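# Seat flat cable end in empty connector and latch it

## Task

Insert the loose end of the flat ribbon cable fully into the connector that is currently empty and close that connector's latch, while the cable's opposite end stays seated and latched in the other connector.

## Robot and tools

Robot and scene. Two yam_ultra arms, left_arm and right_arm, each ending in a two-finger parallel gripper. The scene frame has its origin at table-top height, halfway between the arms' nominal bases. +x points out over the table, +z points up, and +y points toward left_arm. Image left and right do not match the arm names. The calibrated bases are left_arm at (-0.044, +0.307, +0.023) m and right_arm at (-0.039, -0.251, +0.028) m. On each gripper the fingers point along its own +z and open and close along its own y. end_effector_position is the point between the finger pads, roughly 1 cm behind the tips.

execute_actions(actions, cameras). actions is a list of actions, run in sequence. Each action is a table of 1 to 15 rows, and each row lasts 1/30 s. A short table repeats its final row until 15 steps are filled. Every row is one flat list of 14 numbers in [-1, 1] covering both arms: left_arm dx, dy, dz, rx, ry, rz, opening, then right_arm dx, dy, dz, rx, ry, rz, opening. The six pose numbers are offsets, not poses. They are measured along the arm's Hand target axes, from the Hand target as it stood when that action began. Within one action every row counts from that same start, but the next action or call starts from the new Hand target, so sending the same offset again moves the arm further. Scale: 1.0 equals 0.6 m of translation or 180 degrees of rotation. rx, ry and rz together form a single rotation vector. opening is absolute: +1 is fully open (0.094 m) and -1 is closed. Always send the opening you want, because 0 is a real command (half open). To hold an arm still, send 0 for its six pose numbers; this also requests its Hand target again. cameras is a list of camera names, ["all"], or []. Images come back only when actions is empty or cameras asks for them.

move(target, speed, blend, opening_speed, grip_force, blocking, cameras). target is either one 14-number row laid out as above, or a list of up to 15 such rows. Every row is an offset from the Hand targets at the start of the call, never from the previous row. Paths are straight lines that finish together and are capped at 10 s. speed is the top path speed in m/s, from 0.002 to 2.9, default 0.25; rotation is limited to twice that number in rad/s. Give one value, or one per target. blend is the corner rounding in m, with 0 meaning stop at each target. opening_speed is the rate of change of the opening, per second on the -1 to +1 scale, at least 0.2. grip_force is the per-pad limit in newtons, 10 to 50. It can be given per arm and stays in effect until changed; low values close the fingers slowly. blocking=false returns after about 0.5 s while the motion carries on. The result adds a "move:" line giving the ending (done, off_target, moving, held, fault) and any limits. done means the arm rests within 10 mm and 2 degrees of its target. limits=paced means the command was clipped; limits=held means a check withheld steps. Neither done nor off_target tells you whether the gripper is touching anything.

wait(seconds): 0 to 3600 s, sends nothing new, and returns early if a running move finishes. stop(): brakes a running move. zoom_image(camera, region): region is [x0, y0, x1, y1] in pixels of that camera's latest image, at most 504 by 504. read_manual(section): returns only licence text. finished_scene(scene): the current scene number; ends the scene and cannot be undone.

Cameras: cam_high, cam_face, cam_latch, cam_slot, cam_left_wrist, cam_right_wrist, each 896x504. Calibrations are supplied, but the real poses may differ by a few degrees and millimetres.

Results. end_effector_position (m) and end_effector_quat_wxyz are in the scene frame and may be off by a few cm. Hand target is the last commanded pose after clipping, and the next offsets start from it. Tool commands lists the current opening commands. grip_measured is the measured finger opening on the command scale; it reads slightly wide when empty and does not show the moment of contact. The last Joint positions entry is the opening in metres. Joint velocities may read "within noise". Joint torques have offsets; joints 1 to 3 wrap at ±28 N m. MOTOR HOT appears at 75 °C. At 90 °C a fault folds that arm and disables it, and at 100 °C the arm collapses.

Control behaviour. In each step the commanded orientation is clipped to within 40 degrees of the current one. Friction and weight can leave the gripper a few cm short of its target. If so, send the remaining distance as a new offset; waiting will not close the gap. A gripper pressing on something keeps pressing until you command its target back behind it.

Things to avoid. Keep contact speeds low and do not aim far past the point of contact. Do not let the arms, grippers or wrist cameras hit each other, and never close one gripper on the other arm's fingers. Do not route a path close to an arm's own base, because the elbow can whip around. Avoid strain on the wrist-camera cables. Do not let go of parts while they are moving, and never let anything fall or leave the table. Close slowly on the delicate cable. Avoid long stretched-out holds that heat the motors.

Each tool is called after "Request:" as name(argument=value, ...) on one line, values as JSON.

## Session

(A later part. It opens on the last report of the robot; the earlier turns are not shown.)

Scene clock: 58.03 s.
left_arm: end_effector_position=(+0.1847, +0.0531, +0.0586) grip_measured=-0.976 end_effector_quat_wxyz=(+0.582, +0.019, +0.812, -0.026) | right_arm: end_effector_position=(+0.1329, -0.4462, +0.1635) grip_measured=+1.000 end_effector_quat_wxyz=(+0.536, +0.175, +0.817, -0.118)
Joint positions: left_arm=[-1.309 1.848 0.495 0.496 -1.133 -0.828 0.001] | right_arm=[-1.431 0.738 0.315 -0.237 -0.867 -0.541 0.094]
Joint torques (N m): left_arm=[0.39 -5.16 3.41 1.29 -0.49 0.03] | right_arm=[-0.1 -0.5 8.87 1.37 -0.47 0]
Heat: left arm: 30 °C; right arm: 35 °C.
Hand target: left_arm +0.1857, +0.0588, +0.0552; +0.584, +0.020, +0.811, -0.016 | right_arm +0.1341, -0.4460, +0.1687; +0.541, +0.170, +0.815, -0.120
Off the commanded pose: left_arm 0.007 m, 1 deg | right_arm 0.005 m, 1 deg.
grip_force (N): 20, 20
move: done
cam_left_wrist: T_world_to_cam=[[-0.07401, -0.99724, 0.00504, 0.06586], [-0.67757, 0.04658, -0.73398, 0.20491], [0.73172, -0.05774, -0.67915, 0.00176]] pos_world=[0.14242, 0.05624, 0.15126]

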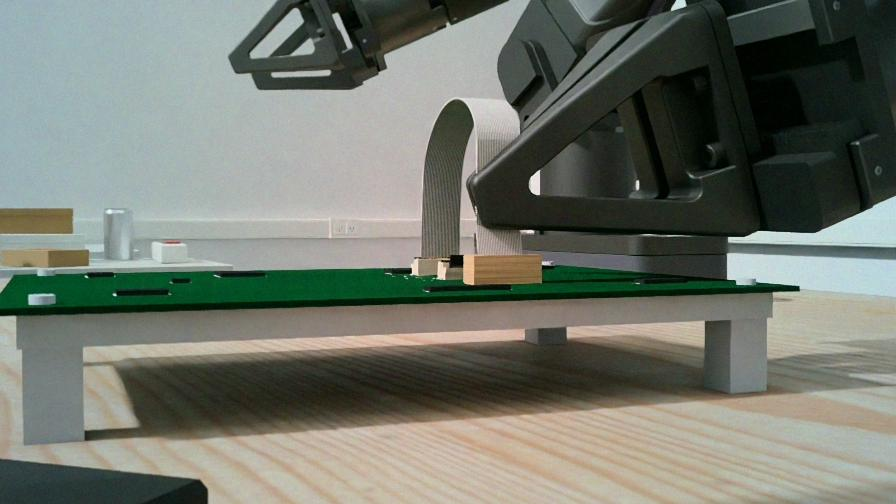

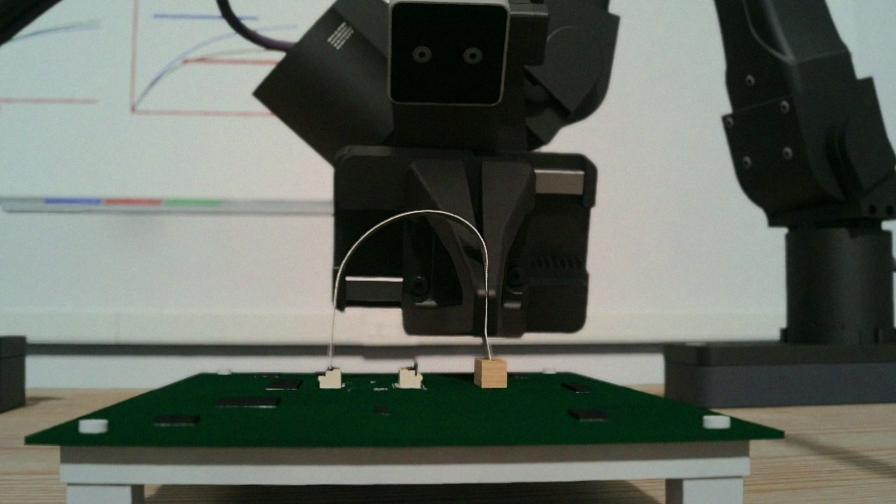

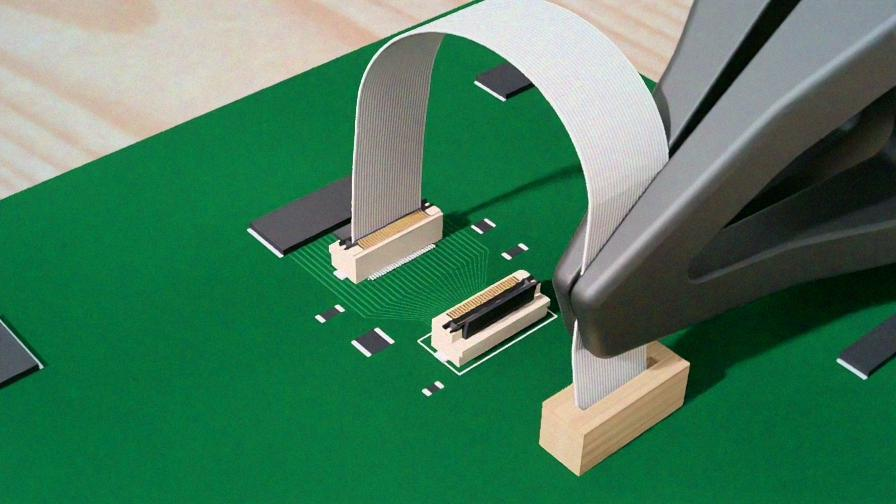

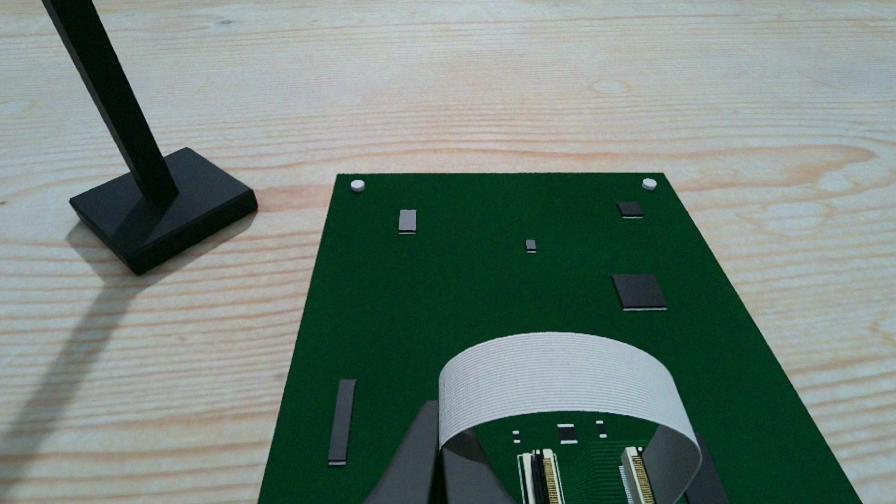

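Request:
move(target=[-0.0284,-0.0001,-0.0095,0,0,0,-1,0,0,0,0,0,0,1], speed=0.06, cameras=["cam_face","cam_latch","cam_slot","cam_left_wrist"])

Scene clock: 60.60 s.
left_arm: end_effector_position=(+0.1836, +0.0574, +0.0645) grip_measured=-0.976 end_effector_quat_wxyz=(+0.579, +0.030, +0.814, -0.013) | right_arm: end_effector_position=(+0.1329, -0.4462, +0.1635) grip_measured=+1.000 end_effector_quat_wxyz=(+0.536, +0.175, +0.817, -0.118)
Joint positions: left_arm=[-1.309 1.801 0.495 0.422 -1.132 -0.821 0.001] | right_arm=[-1.431 0.738 0.315 -0.237 -0.867 -0.541 0.094]
Joint torques (N m): left_arm=[0.4 -8.25 4.79 1.01 -0.49 -0.02] | right_arm=[-0.12 -0.49 8.88 1.38 -0.47 0.01]
Heat: left arm: 30 °C; right arm: 35 °C.
Hand target: left_arm +0.1857, +0.0587, +0.0730; +0.584, +0.020, +0.811, -0.016 | right_arm +0.1341, -0.4460, +0.1687; +0.541, +0.170, +0.815, -0.120
Off the commanded pose: left_arm 0.009 m, 1 deg | right_arm 0.005 m, 1 deg.
grip_force (N): 20, 20
move: done
cam_left_wrist: T_world_to_cam=[[-0.07705, -0.99665, -0.02741, 0.07264], [-0.6823, 0.07276, -0.72745, 0.20722], [0.727, -0.03735, -0.68562, 0.00694]] pos_world=[0.14194, 0.05758, 0.15749]

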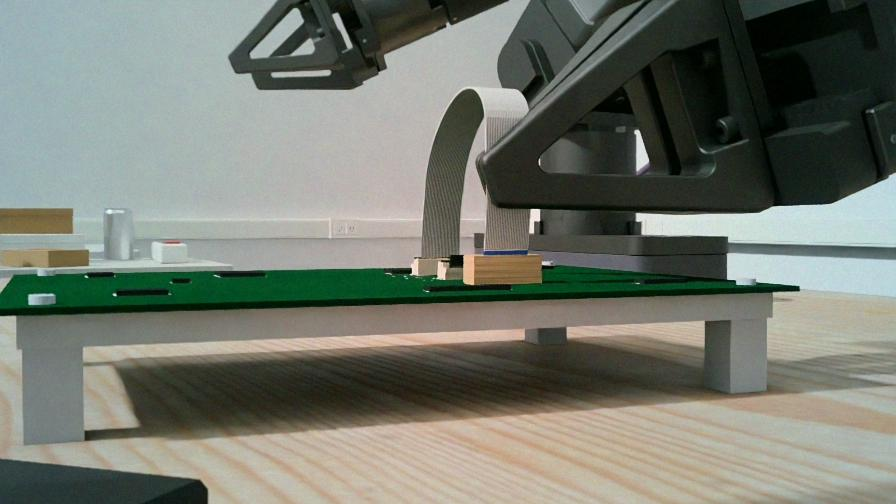

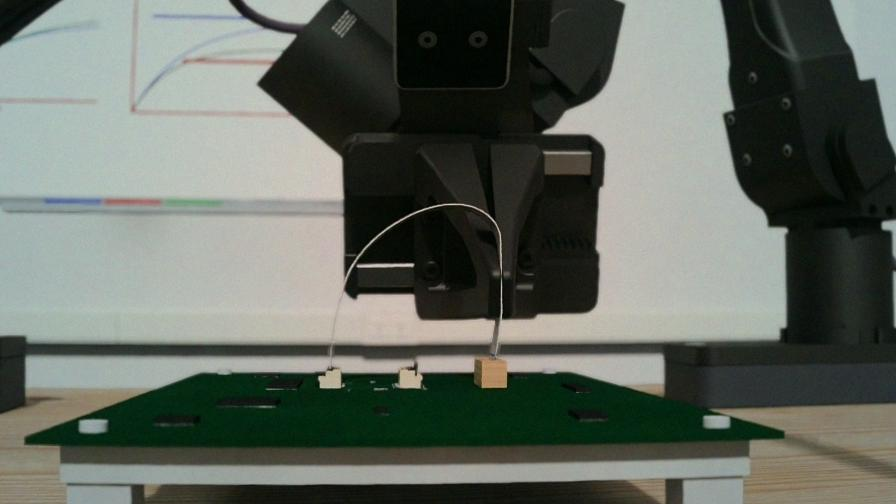

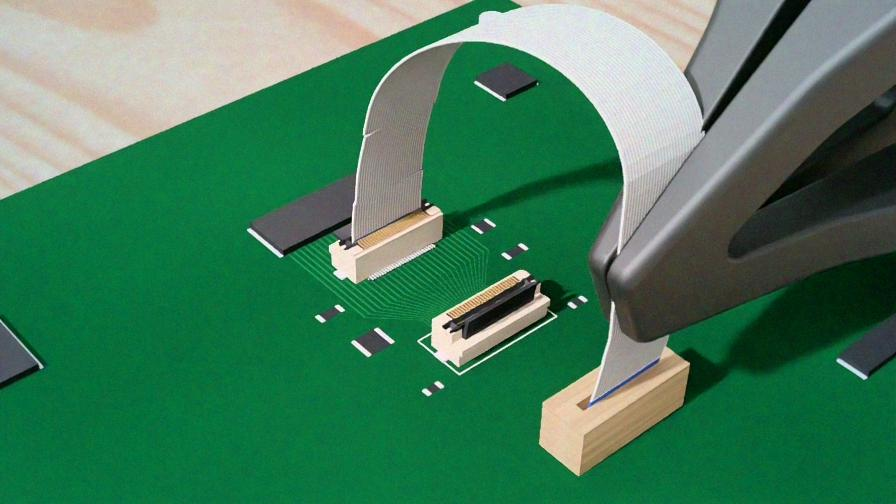

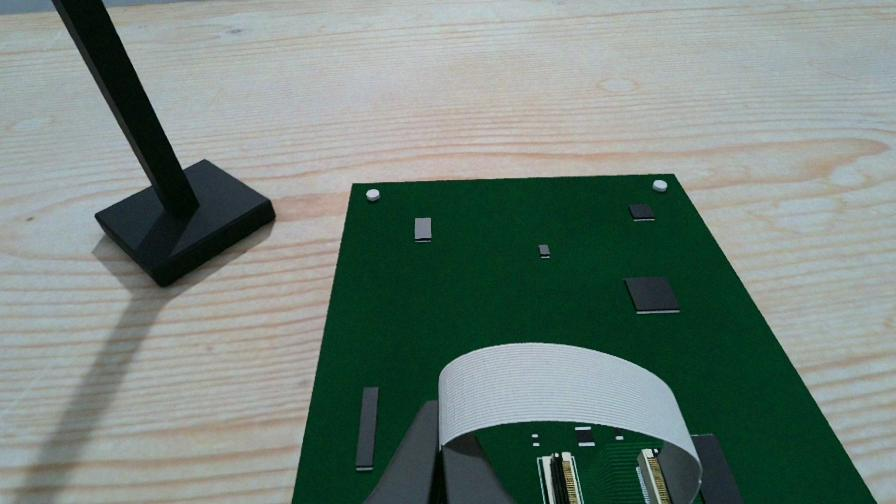

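Request:
move(target=[-0.0180,-0.005,-0.0040,0,0,0,-1,0,0,0,0,0,0,1], speed=0.06, cameras=["cam_face","cam_latch","cam_slot","cam_left_wrist"])

Scene clock: 62.50 s.
left_arm: end_effector_position=(+0.1826, +0.0616, +0.0701) grip_measured=-0.976 end_effector_quat_wxyz=(+0.576, +0.038, +0.816, -0.004) | right_arm: end_effector_position=(+0.1329, -0.4462, +0.1635) grip_measured=+1.000 end_effector_quat_wxyz=(+0.536, +0.175, +0.817, -0.118)
Joint positions: left_arm=[-1.309 1.757 0.495 0.355 -1.131 -0.818 0.001] | right_arm=[-1.431 0.738 0.315 -0.237 -0.867 -0.541 0.094]
Joint torques (N m): left_arm=[0.47 -7.95 7.36 1 -0.51 -0.03] | right_arm=[-0.1 -0.49 8.87 1.37 -0.46 0]
Heat: left arm: 30 °C; right arm: 35 °C.
Hand target: left_arm +0.1867, +0.0557, +0.0841; +0.584, +0.020, +0.811, -0.016 | right_arm +0.1341, -0.4460, +0.1687; +0.541, +0.170, +0.815, -0.120
Off the commanded pose: left_arm 0.016 m, 3 deg | right_arm 0.005 m, 1 deg.
grip_force (N): 20, 20
move: off_target (left_arm)
cam_left_wrist: T_world_to_cam=[[-0.07904, -0.99555, -0.05135, 0.07883], [-0.68675, 0.09172, -0.72108, 0.20945], [0.72258, -0.02173, -0.69095, 0.01192]] pos_world=[0.14145, 0.05953, 0.16331]

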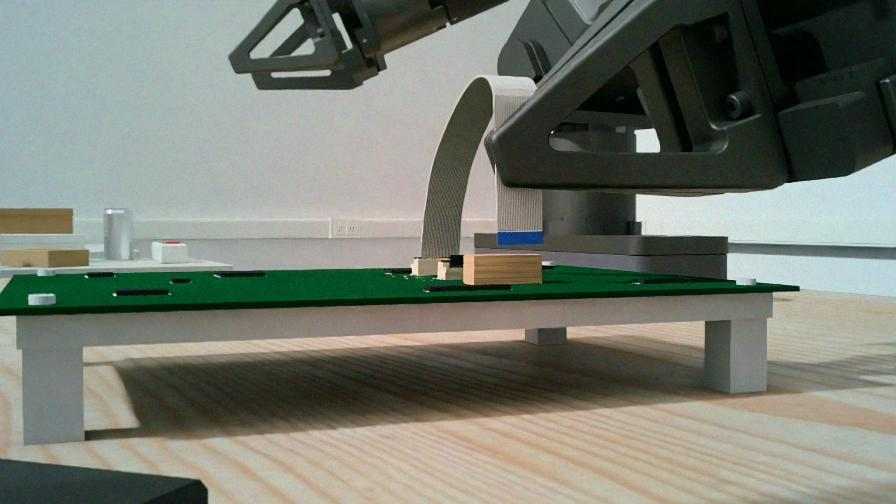

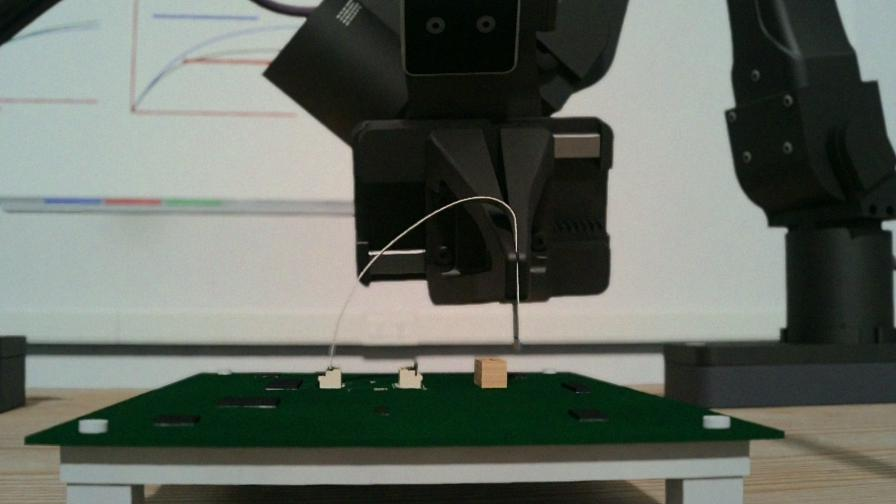

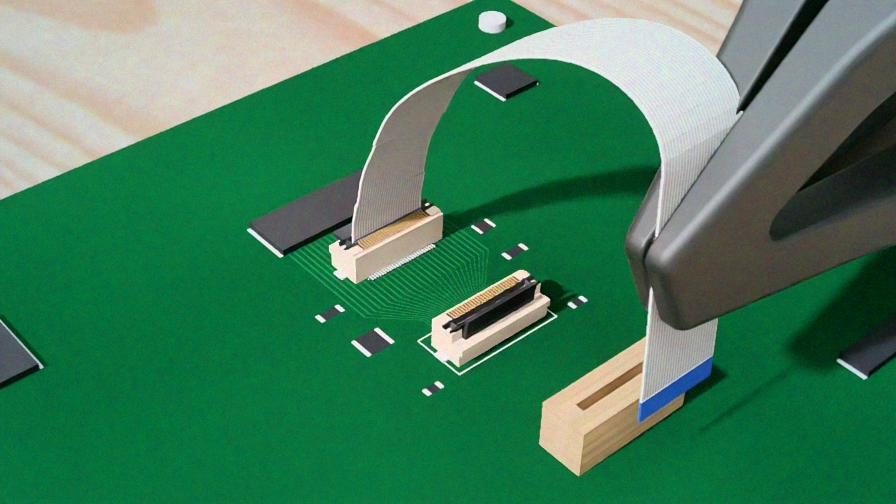

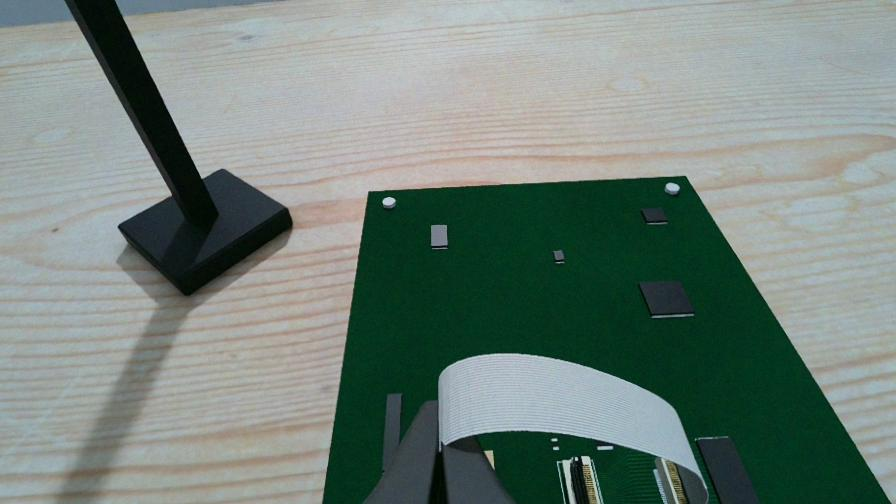

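Request:
move(target=[0.0015,-0.0462,0.0017,0.0037,0,-0.0044,-1,0,0,0,0,0,0,1], speed=0.08, cameras=["cam_face","cam_latch","cam_slot","cam_left_wrist"])

Scene clock: 69.10 s.
left_arm: end_effector_position=(+0.1842, +0.0339, +0.0780) grip_measured=-0.976 end_effector_quat_wxyz=(+0.578, +0.028, +0.815, -0.022) | right_arm: end_effector_position=(+0.1329, -0.4462, +0.1635) grip_measured=+1.000 end_effector_quat_wxyz=(+0.536, +0.175, +0.817, -0.118)
Joint positions: left_arm=[-1.324 1.795 0.595 0.308 -1.131 -0.847 0.001] | right_arm=[-1.431 0.738 0.315 -0.237 -0.867 -0.541 0.094]
Joint torques (N m): left_arm=[-0.23 -5.46 8.05 1.05 -0.58 -0.1] | right_arm=[-0.06 -0.46 8.91 1.38 -0.47 -0.01]
Heat: left arm: 30 °C; right arm: 35 °C.
Hand target: left_arm +0.1859, +0.0281, +0.0829; +0.584, +0.018, +0.811, -0.025 | right_arm +0.1341, -0.4460, +0.1687; +0.541, +0.170, +0.815, -0.120
Off the commanded pose: left_arm 0.008 m, 1 deg | right_arm 0.005 m, 1 deg.
grip_force (N): 20, 20
move: done
cam_left_wrist: T_world_to_cam=[[-0.08442, -0.99638, -0.00983, 0.04965], [-0.68505, 0.0652, -0.72558, 0.21979], [0.72359, -0.05452, -0.68807, 0.01632]] pos_world=[0.14295, 0.03603, 0.1712]

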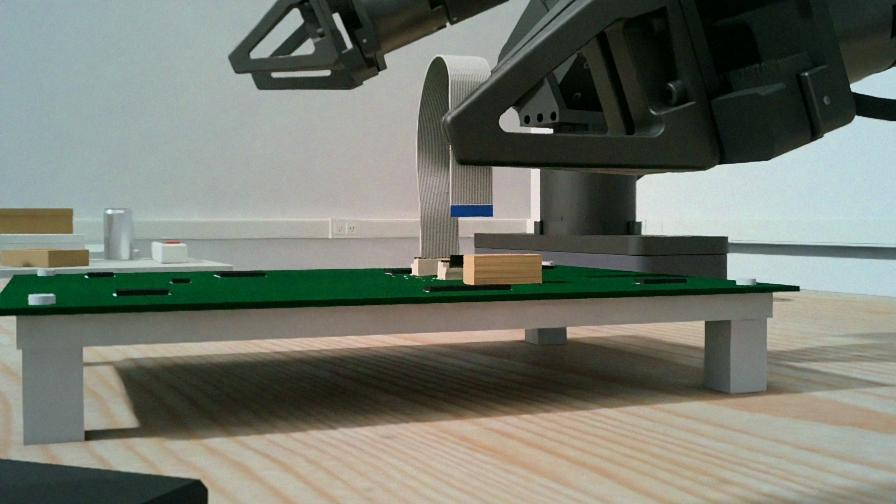

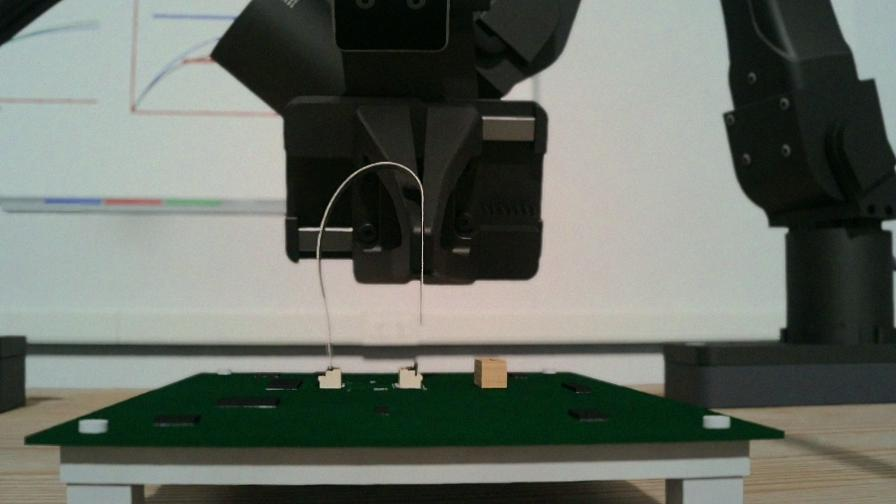

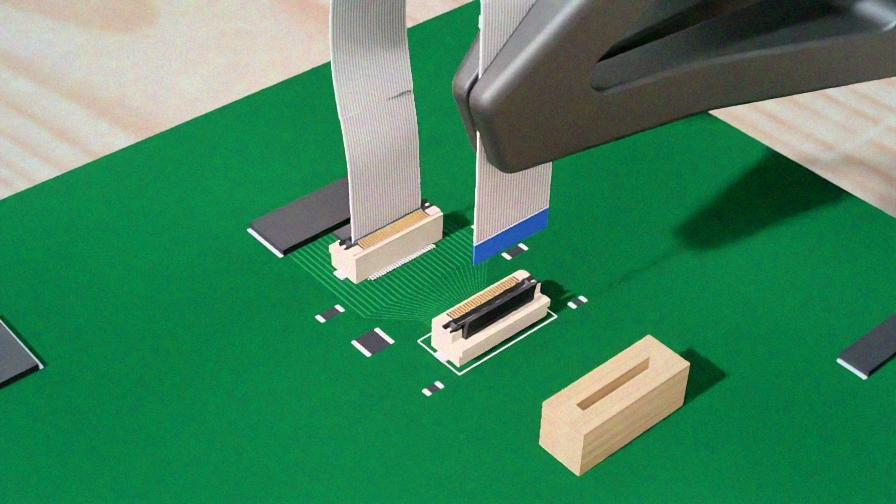

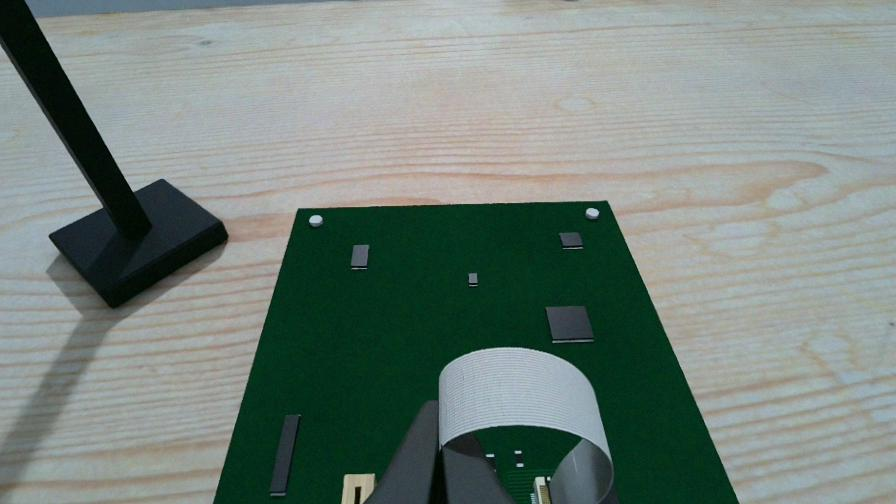

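Request:
zoom_image(camera="cam_slot", region=[400, 140, 620, 390])

Request:
zoom_image(camera="cam_latch", region=[340, 290, 480, 400])

Request:
zoom_image(camera="cam_face", region=[400, 140, 560, 300])

Scaled by 2.016 from the camera's image (finer frame: 1280x720).

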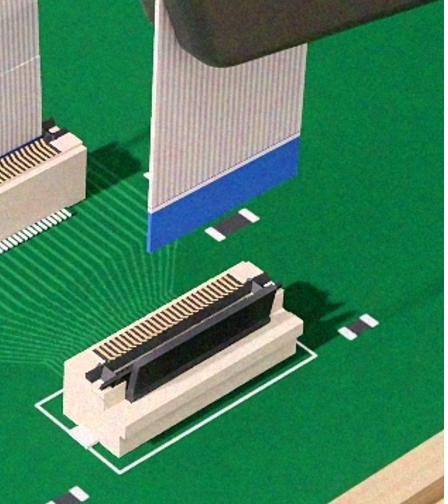

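Scaled by 3.600 from the camera's image (finer frame: 1280x720).

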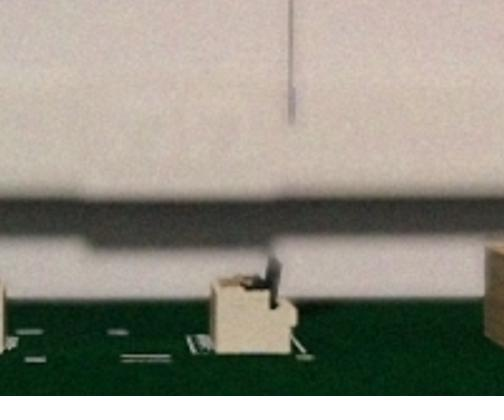

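Scaled by 3.150 from the camera's image (finer frame: 1280x720).

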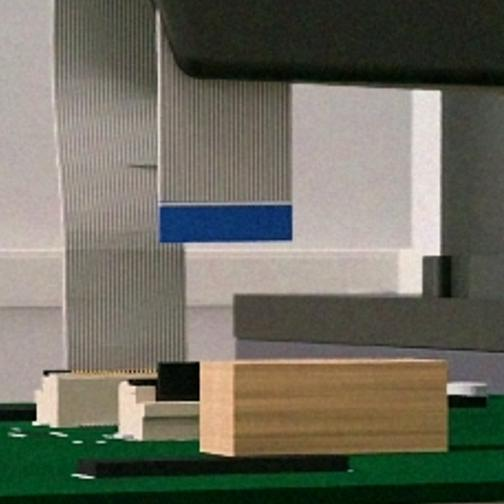

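Request:
zoom_image(camera="cam_slot", region=[460, 190, 560, 275])

Request:
zoom_image(camera="cam_slot", region=[420, 260, 560, 380])

Request:
zoom_image(camera="cam_slot", region=[320, 180, 460, 300])

Scaled by 5.040 from the camera's image (finer frame: 1280x720).

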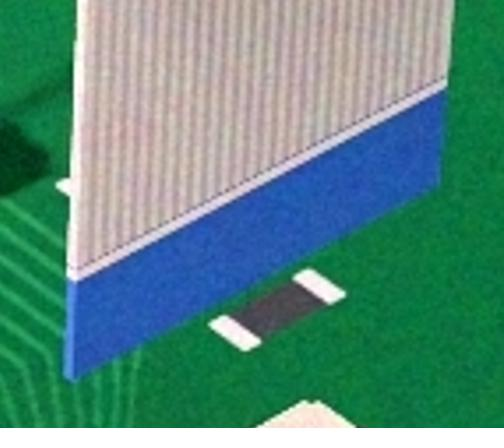

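Scaled by 3.600 from the camera's image (finer frame: 1280x720).

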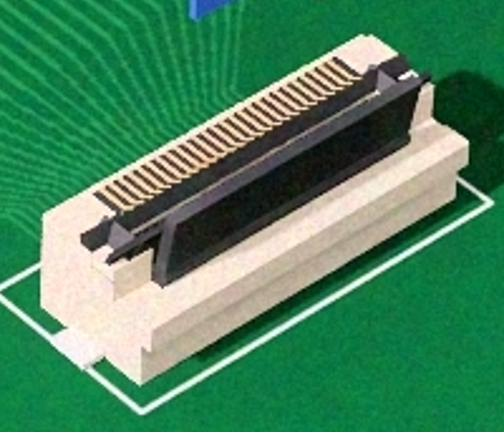

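Scaled by 3.600 from the camera's image (finer frame: 1280x720).

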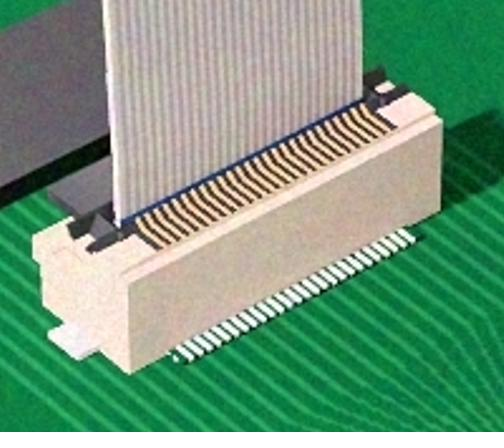

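Request:
move(target=[0.0137,-0.0058,0.0038,0,0,0,-1,0,0,0,0,0,0,1], speed=0.05, cameras=["cam_face","cam_latch","cam_slot"])

Request:
zoom_image(camera="cam_slot", region=[420, 220, 560, 380])

Request:
zoom_image(camera="cam_latch", region=[370, 310, 450, 400])

Request:
zoom_image(camera="cam_face", region=[400, 170, 500, 290])

Scene clock: 81.47 s.
left_arm: end_effector_position=(+0.1833, +0.0335, +0.0671) grip_measured=-0.976 end_effector_quat_wxyz=(+0.574, +0.034, +0.818, -0.013) | right_arm: end_effector_position=(+0.1329, -0.4462, +0.1635) grip_measured=+1.000 end_effector_quat_wxyz=(+0.536, +0.175, +0.817, -0.118)
Joint positions: left_arm=[-1.327 1.839 0.604 0.308 -1.131 -0.86 0.001] | right_arm=[-1.431 0.738 0.315 -0.237 -0.867 -0.541 0.094]
Joint torques (N m): left_arm=[-0.44 -5.7 7.86 1.24 -0.63 -0.14] | right_arm=[-0.13 -0.46 8.94 1.38 -0.48 0]
Heat: left arm: 30 °C; right arm: 35 °C.
Hand target: left_arm +0.1853, +0.0245, +0.0745; +0.584, +0.018, +0.811, -0.025 | right_arm +0.1341, -0.4460, +0.1687; +0.541, +0.170, +0.815, -0.120
Off the commanded pose: left_arm 0.012 m, 3 deg | right_arm 0.005 m, 1 deg.
grip_force (N): 20, 20
move: off_target (left_arm)

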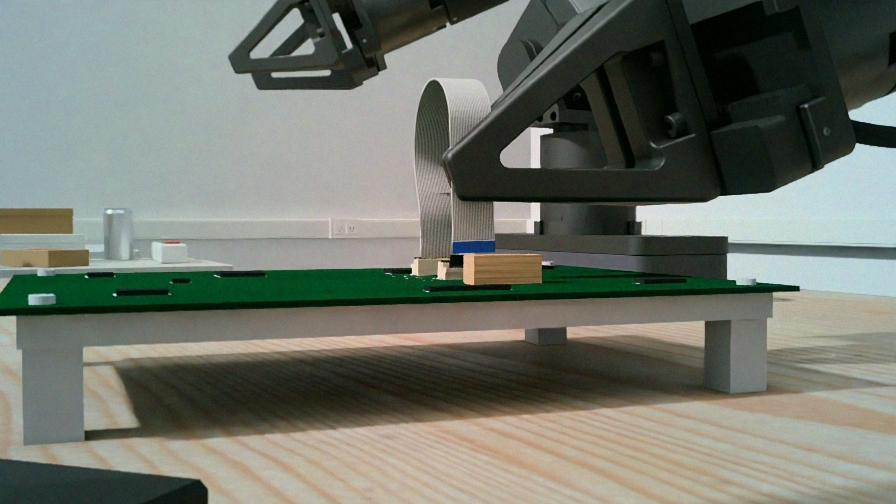

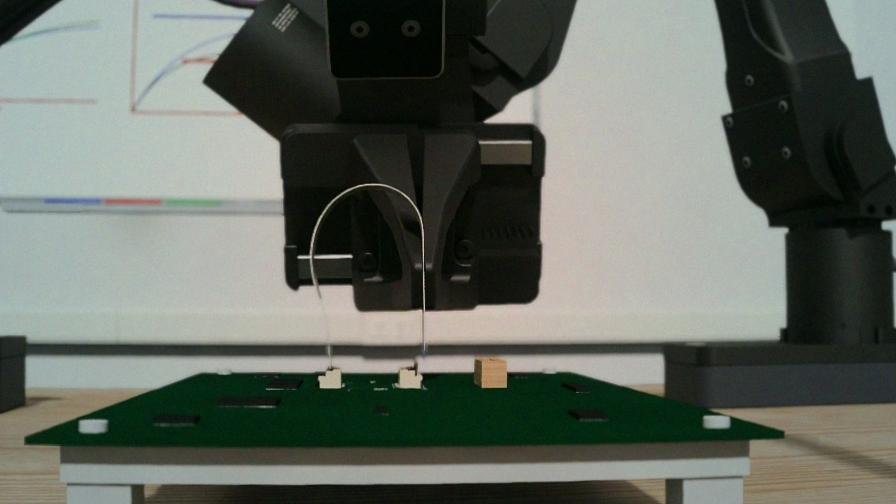

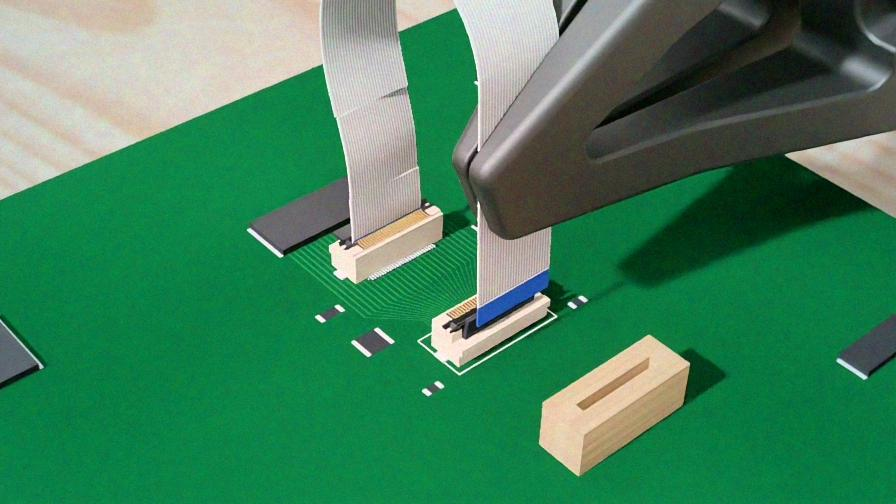

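Scaled by 3.150 from the camera's image (finer frame: 1280x720).

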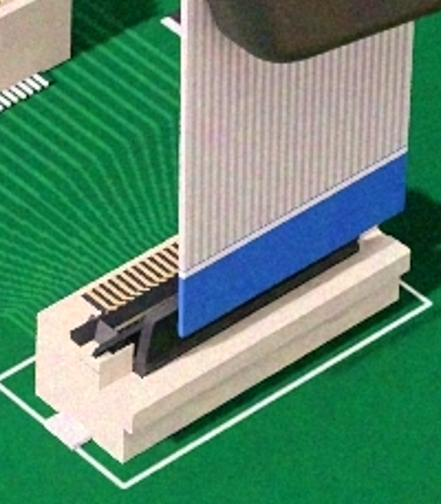

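Scaled by 5.600 from the camera's image (finer frame: 1280x720).

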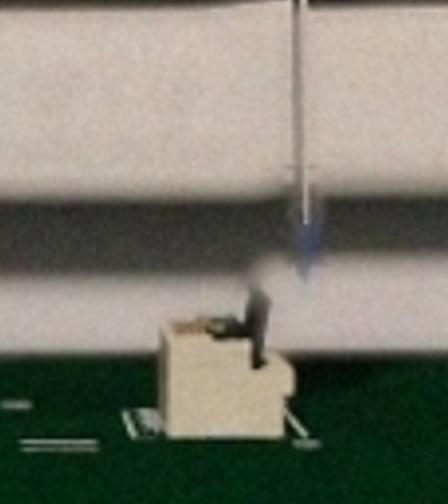

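Scaled by 4.200 from the camera's image (finer frame: 1280x720).

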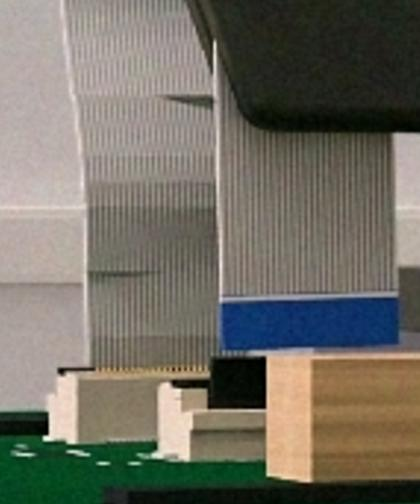

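Request:
move(target=[[-0.0142,-0.0003,-0.0047,0,0,0,-1,0,0,0,0,0,0,1],[-0.0142,-0.0078,-0.0043,0,0,0,-1,0,0,0,0,0,0,1]], speed=0.05, cameras=["cam_face","cam_latch","cam_slot"])

Request:
zoom_image(camera="cam_slot", region=[420, 220, 560, 380])

Request:
zoom_image(camera="cam_latch", region=[370, 310, 450, 400])

Scene clock: 84.83 s.
left_arm: end_effector_position=(+0.1837, +0.0268, +0.0711) grip_measured=-0.976 end_effector_quat_wxyz=(+0.574, +0.034, +0.818, -0.014) | right_arm: end_effector_position=(+0.1329, -0.4462, +0.1635) grip_measured=+1.000 end_effector_quat_wxyz=(+0.536, +0.175, +0.817, -0.118)
Joint positions: left_arm=[-1.33 1.839 0.634 0.276 -1.131 -0.864 0.001] | right_arm=[-1.431 0.738 0.315 -0.237 -0.867 -0.541 0.094]
Joint torques (N m): left_arm=[-0.4 -7.51 7.79 1.01 -0.66 -0.12] | right_arm=[-0.08 -0.49 8.88 1.37 -0.47 0]
Heat: left arm: 30 °C; right arm: 35 °C.
Hand target: left_arm +0.1852, +0.0200, +0.0835; +0.584, +0.018, +0.811, -0.025 | right_arm +0.1341, -0.4460, +0.1687; +0.541, +0.170, +0.815, -0.120
Off the commanded pose: left_arm 0.014 m, 3 deg | right_arm 0.005 m, 1 deg.
grip_force (N): 20, 20
move: off_target (left_arm)

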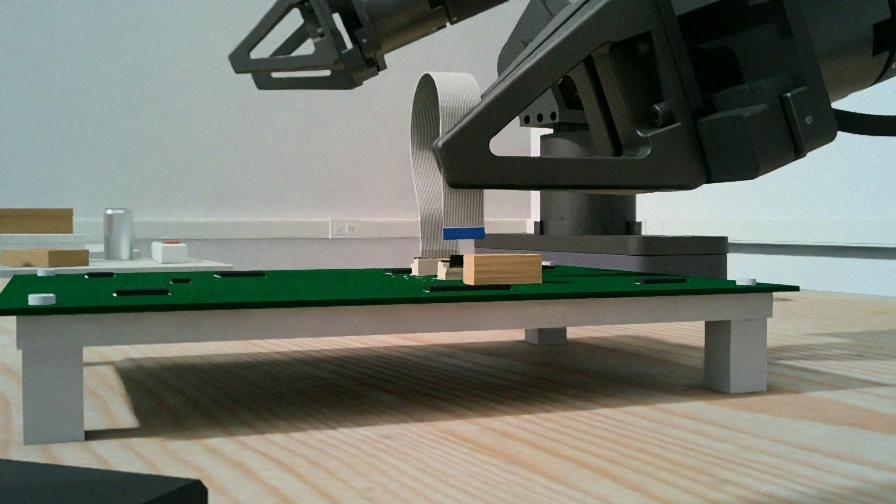

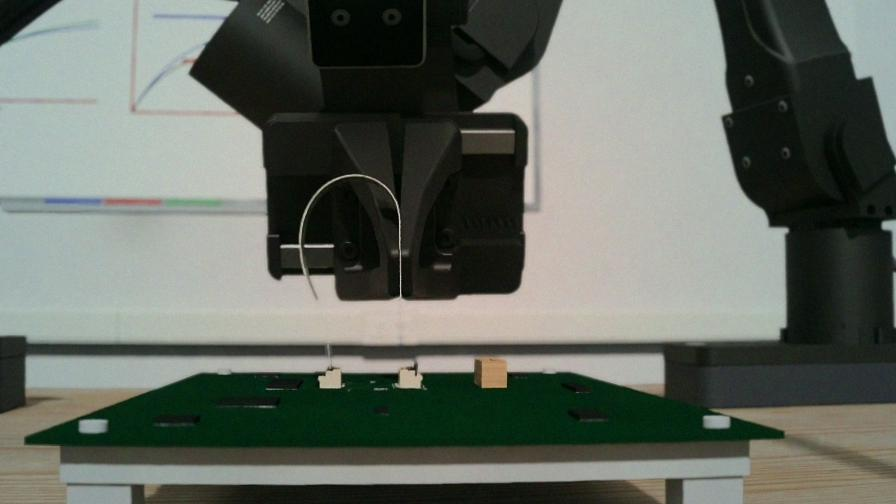

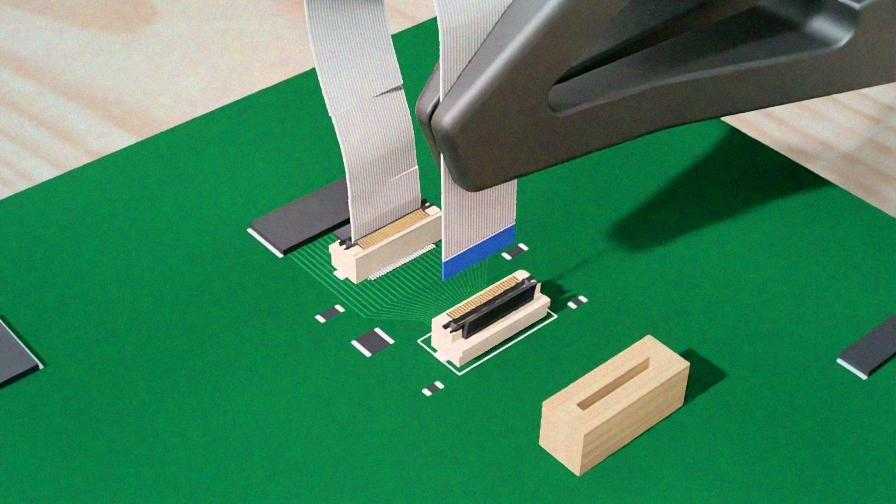

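Scaled by 3.150 from the camera's image (finer frame: 1280x720).

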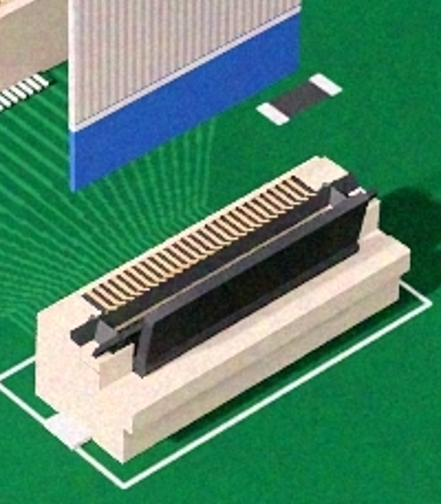

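Scaled by 5.600 from the camera's image (finer frame: 1280x720).

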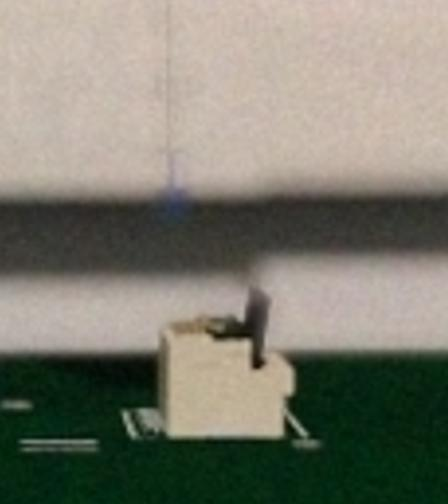

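Request:
move(target=[0,0.0166,-0.0010,0,0,0,-1,0,0,0,0,0,0,1], speed=0.05)

Scene clock: 90.33 s.
left_arm: end_effector_position=(+0.1837, +0.0267, +0.0712) grip_measured=-0.976 end_effector_quat_wxyz=(+0.574, +0.034, +0.818, -0.015) | right_arm: end_effector_position=(+0.1329, -0.4462, +0.1635) grip_measured=+1.000 end_effector_quat_wxyz=(+0.536, +0.175, +0.817, -0.118)
Joint positions: left_arm=[-1.33 1.839 0.634 0.277 -1.131 -0.864 0.001] | right_arm=[-1.431 0.738 0.315 -0.237 -0.867 -0.541 0.094]
Joint torques (N m): left_arm=[0.23 -9.62 3.82 1.26 -0.61 0] | right_arm=[-0.09 -0.47 8.92 1.38 -0.47 -0.01]
Heat: left arm: 30 °C; right arm: 35 °C.
Hand target: left_arm +0.1852, +0.0300, +0.0835; +0.584, +0.018, +0.811, -0.025 | right_arm +0.1341, -0.4460, +0.1687; +0.541, +0.170, +0.815, -0.120
Off the commanded pose: left_arm 0.013 m, 3 deg | right_arm 0.005 m, 1 deg.
grip_force (N): 20, 20
move: off_target (left_arm)

Request:
move(target=[0,0.005,-0.0003,0,0,0,-1,0,0,0,0,0,0,1], speed=0.05)

Scene clock: 92.07 s.
left_arm: end_effector_position=(+0.1830, +0.0302, +0.0720) grip_measured=-0.976 end_effector_quat_wxyz=(+0.574, +0.032, +0.818, -0.016) | right_arm: end_effector_position=(+0.1329, -0.4462, +0.1635) grip_measured=+1.000 end_effector_quat_wxyz=(+0.536, +0.175, +0.817, -0.118)
Joint positions: left_arm=[-1.33 1.826 0.617 0.286 -1.131 -0.863 0.001] | right_arm=[-1.431 0.738 0.315 -0.237 -0.867 -0.541 0.094]
Joint torques (N m): left_arm=[0.39 -9.13 4.15 1.27 -0.6 0.03] | right_arm=[-0.12 -0.47 8.9 1.38 -0.47 0]
Heat: left arm: 30 °C; right arm: 35 °C.
Hand target: left_arm +0.1852, +0.0329, +0.0835; +0.584, +0.018, +0.811, -0.025 | right_arm +0.1341, -0.4460, +0.1687; +0.541, +0.170, +0.815, -0.120
Off the commanded pose: left_arm 0.012 m, 2 deg | right_arm 0.005 m, 1 deg.
grip_force (N): 20, 20
move: off_target (left_arm)

Request:
wait(seconds=0.1, cameras=["cam_face","cam_latch","cam_slot"])

Request:
zoom_image(camera="cam_slot", region=[420, 220, 560, 380])

Request:
zoom_image(camera="cam_latch", region=[370, 310, 450, 400])

Request:
zoom_image(camera="cam_face", region=[400, 170, 500, 290])

Scene clock: 92.90 s.
left_arm: end_effector_position=(+0.1830, +0.0302, +0.0721) grip_measured=-0.976 end_effector_quat_wxyz=(+0.574, +0.032, +0.818, -0.017) | right_arm: end_effector_position=(+0.1329, -0.4462, +0.1635) grip_measured=+1.000 end_effector_quat_wxyz=(+0.536, +0.175, +0.817, -0.118)
Joint positions: left_arm=[-1.33 1.826 0.617 0.286 -1.131 -0.863 0.001] | right_arm=[-1.431 0.738 0.315 -0.237 -0.867 -0.541 0.094]
Joint torques (N m): left_arm=[0.38 -9.17 4.15 1.27 -0.58 0.04] | right_arm=[-0.09 -0.5 8.88 1.39 -0.47 -0.02]
Heat: left arm: 30 °C; right arm: 35 °C.
Hand target: left_arm +0.1853, +0.0329, +0.0835; +0.584, +0.018, +0.811, -0.025 | right_arm +0.1341, -0.4460, +0.1687; +0.541, +0.170, +0.815, -0.120
Tool commands: left_gripper/opening=-1.0 right_gripper/opening=+1.0
Off the commanded pose: left_arm 0.012 m, 2 deg | right_arm 0.005 m, 1 deg.
grip_force (N): 20, 20
wait: 0.10 s; at rest from the start

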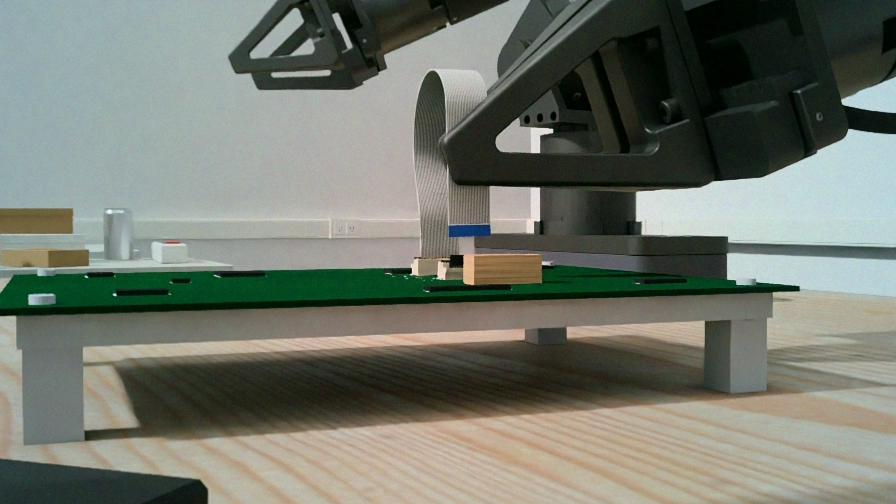

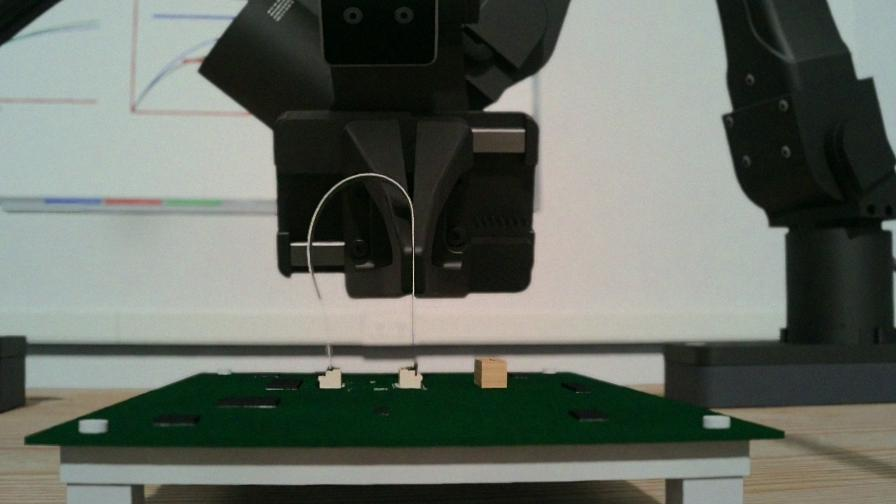

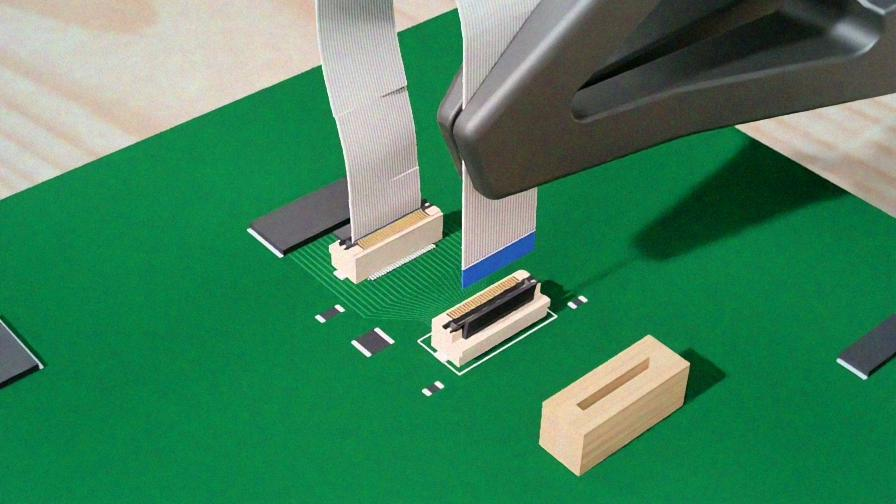

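Scaled by 3.150 from the camera's image (finer frame: 1280x720).

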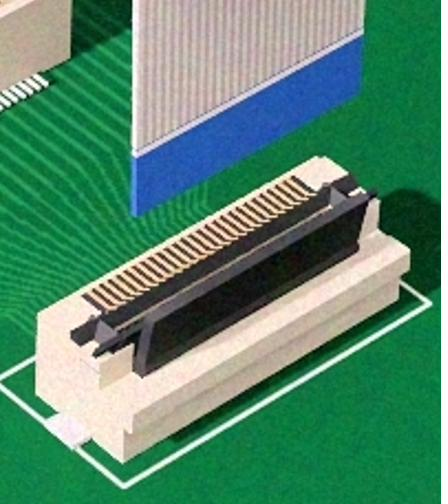

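Scaled by 5.600 from the camera's image (finer frame: 1280x720).

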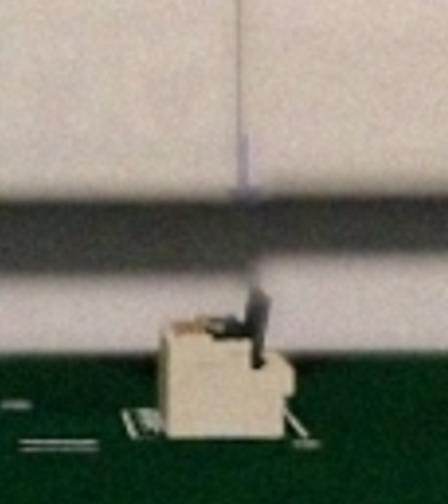

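Scaled by 4.200 from the camera's image (finer frame: 1280x720).

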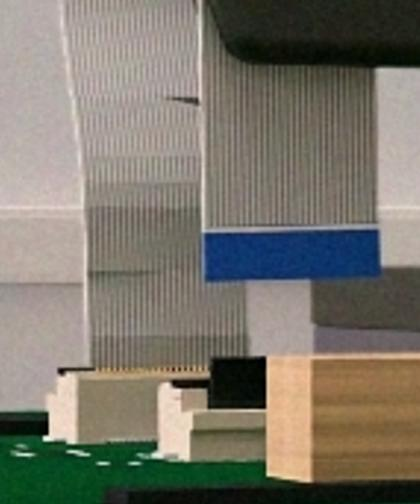

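Request:
move(target=[0,-0.0208,0.0013,0,0,0,-1,0,0,0,0,0,0,1], speed=0.05)

Scene clock: 99.23 s.
left_arm: end_effector_position=(+0.1838, +0.0265, +0.0747) grip_measured=-0.976 end_effector_quat_wxyz=(+0.575, +0.031, +0.817, -0.019) | right_arm: end_effector_position=(+0.1329, -0.4462, +0.1635) grip_measured=+1.000 end_effector_quat_wxyz=(+0.536, +0.175, +0.817, -0.118)
Joint positions: left_arm=[-1.33 1.826 0.632 0.277 -1.131 -0.863 0.001] | right_arm=[-1.431 0.738 0.315 -0.237 -0.867 -0.541 0.094]
Joint torques (N m): left_arm=[-0.36 -6.56 7.91 1.01 -0.64 -0.11] | right_arm=[-0.08 -0.49 8.91 1.38 -0.46 -0.02]
Heat: left arm: 30 °C; right arm: 35 °C.
Hand target: left_arm +0.1852, +0.0204, +0.0835; +0.584, +0.018, +0.811, -0.025 | right_arm +0.1341, -0.4460, +0.1687; +0.541, +0.170, +0.815, -0.120
Off the commanded pose: left_arm 0.011 m, 2 deg | right_arm 0.005 m, 1 deg.
grip_force (N): 20, 20
move: off_target (left_arm)


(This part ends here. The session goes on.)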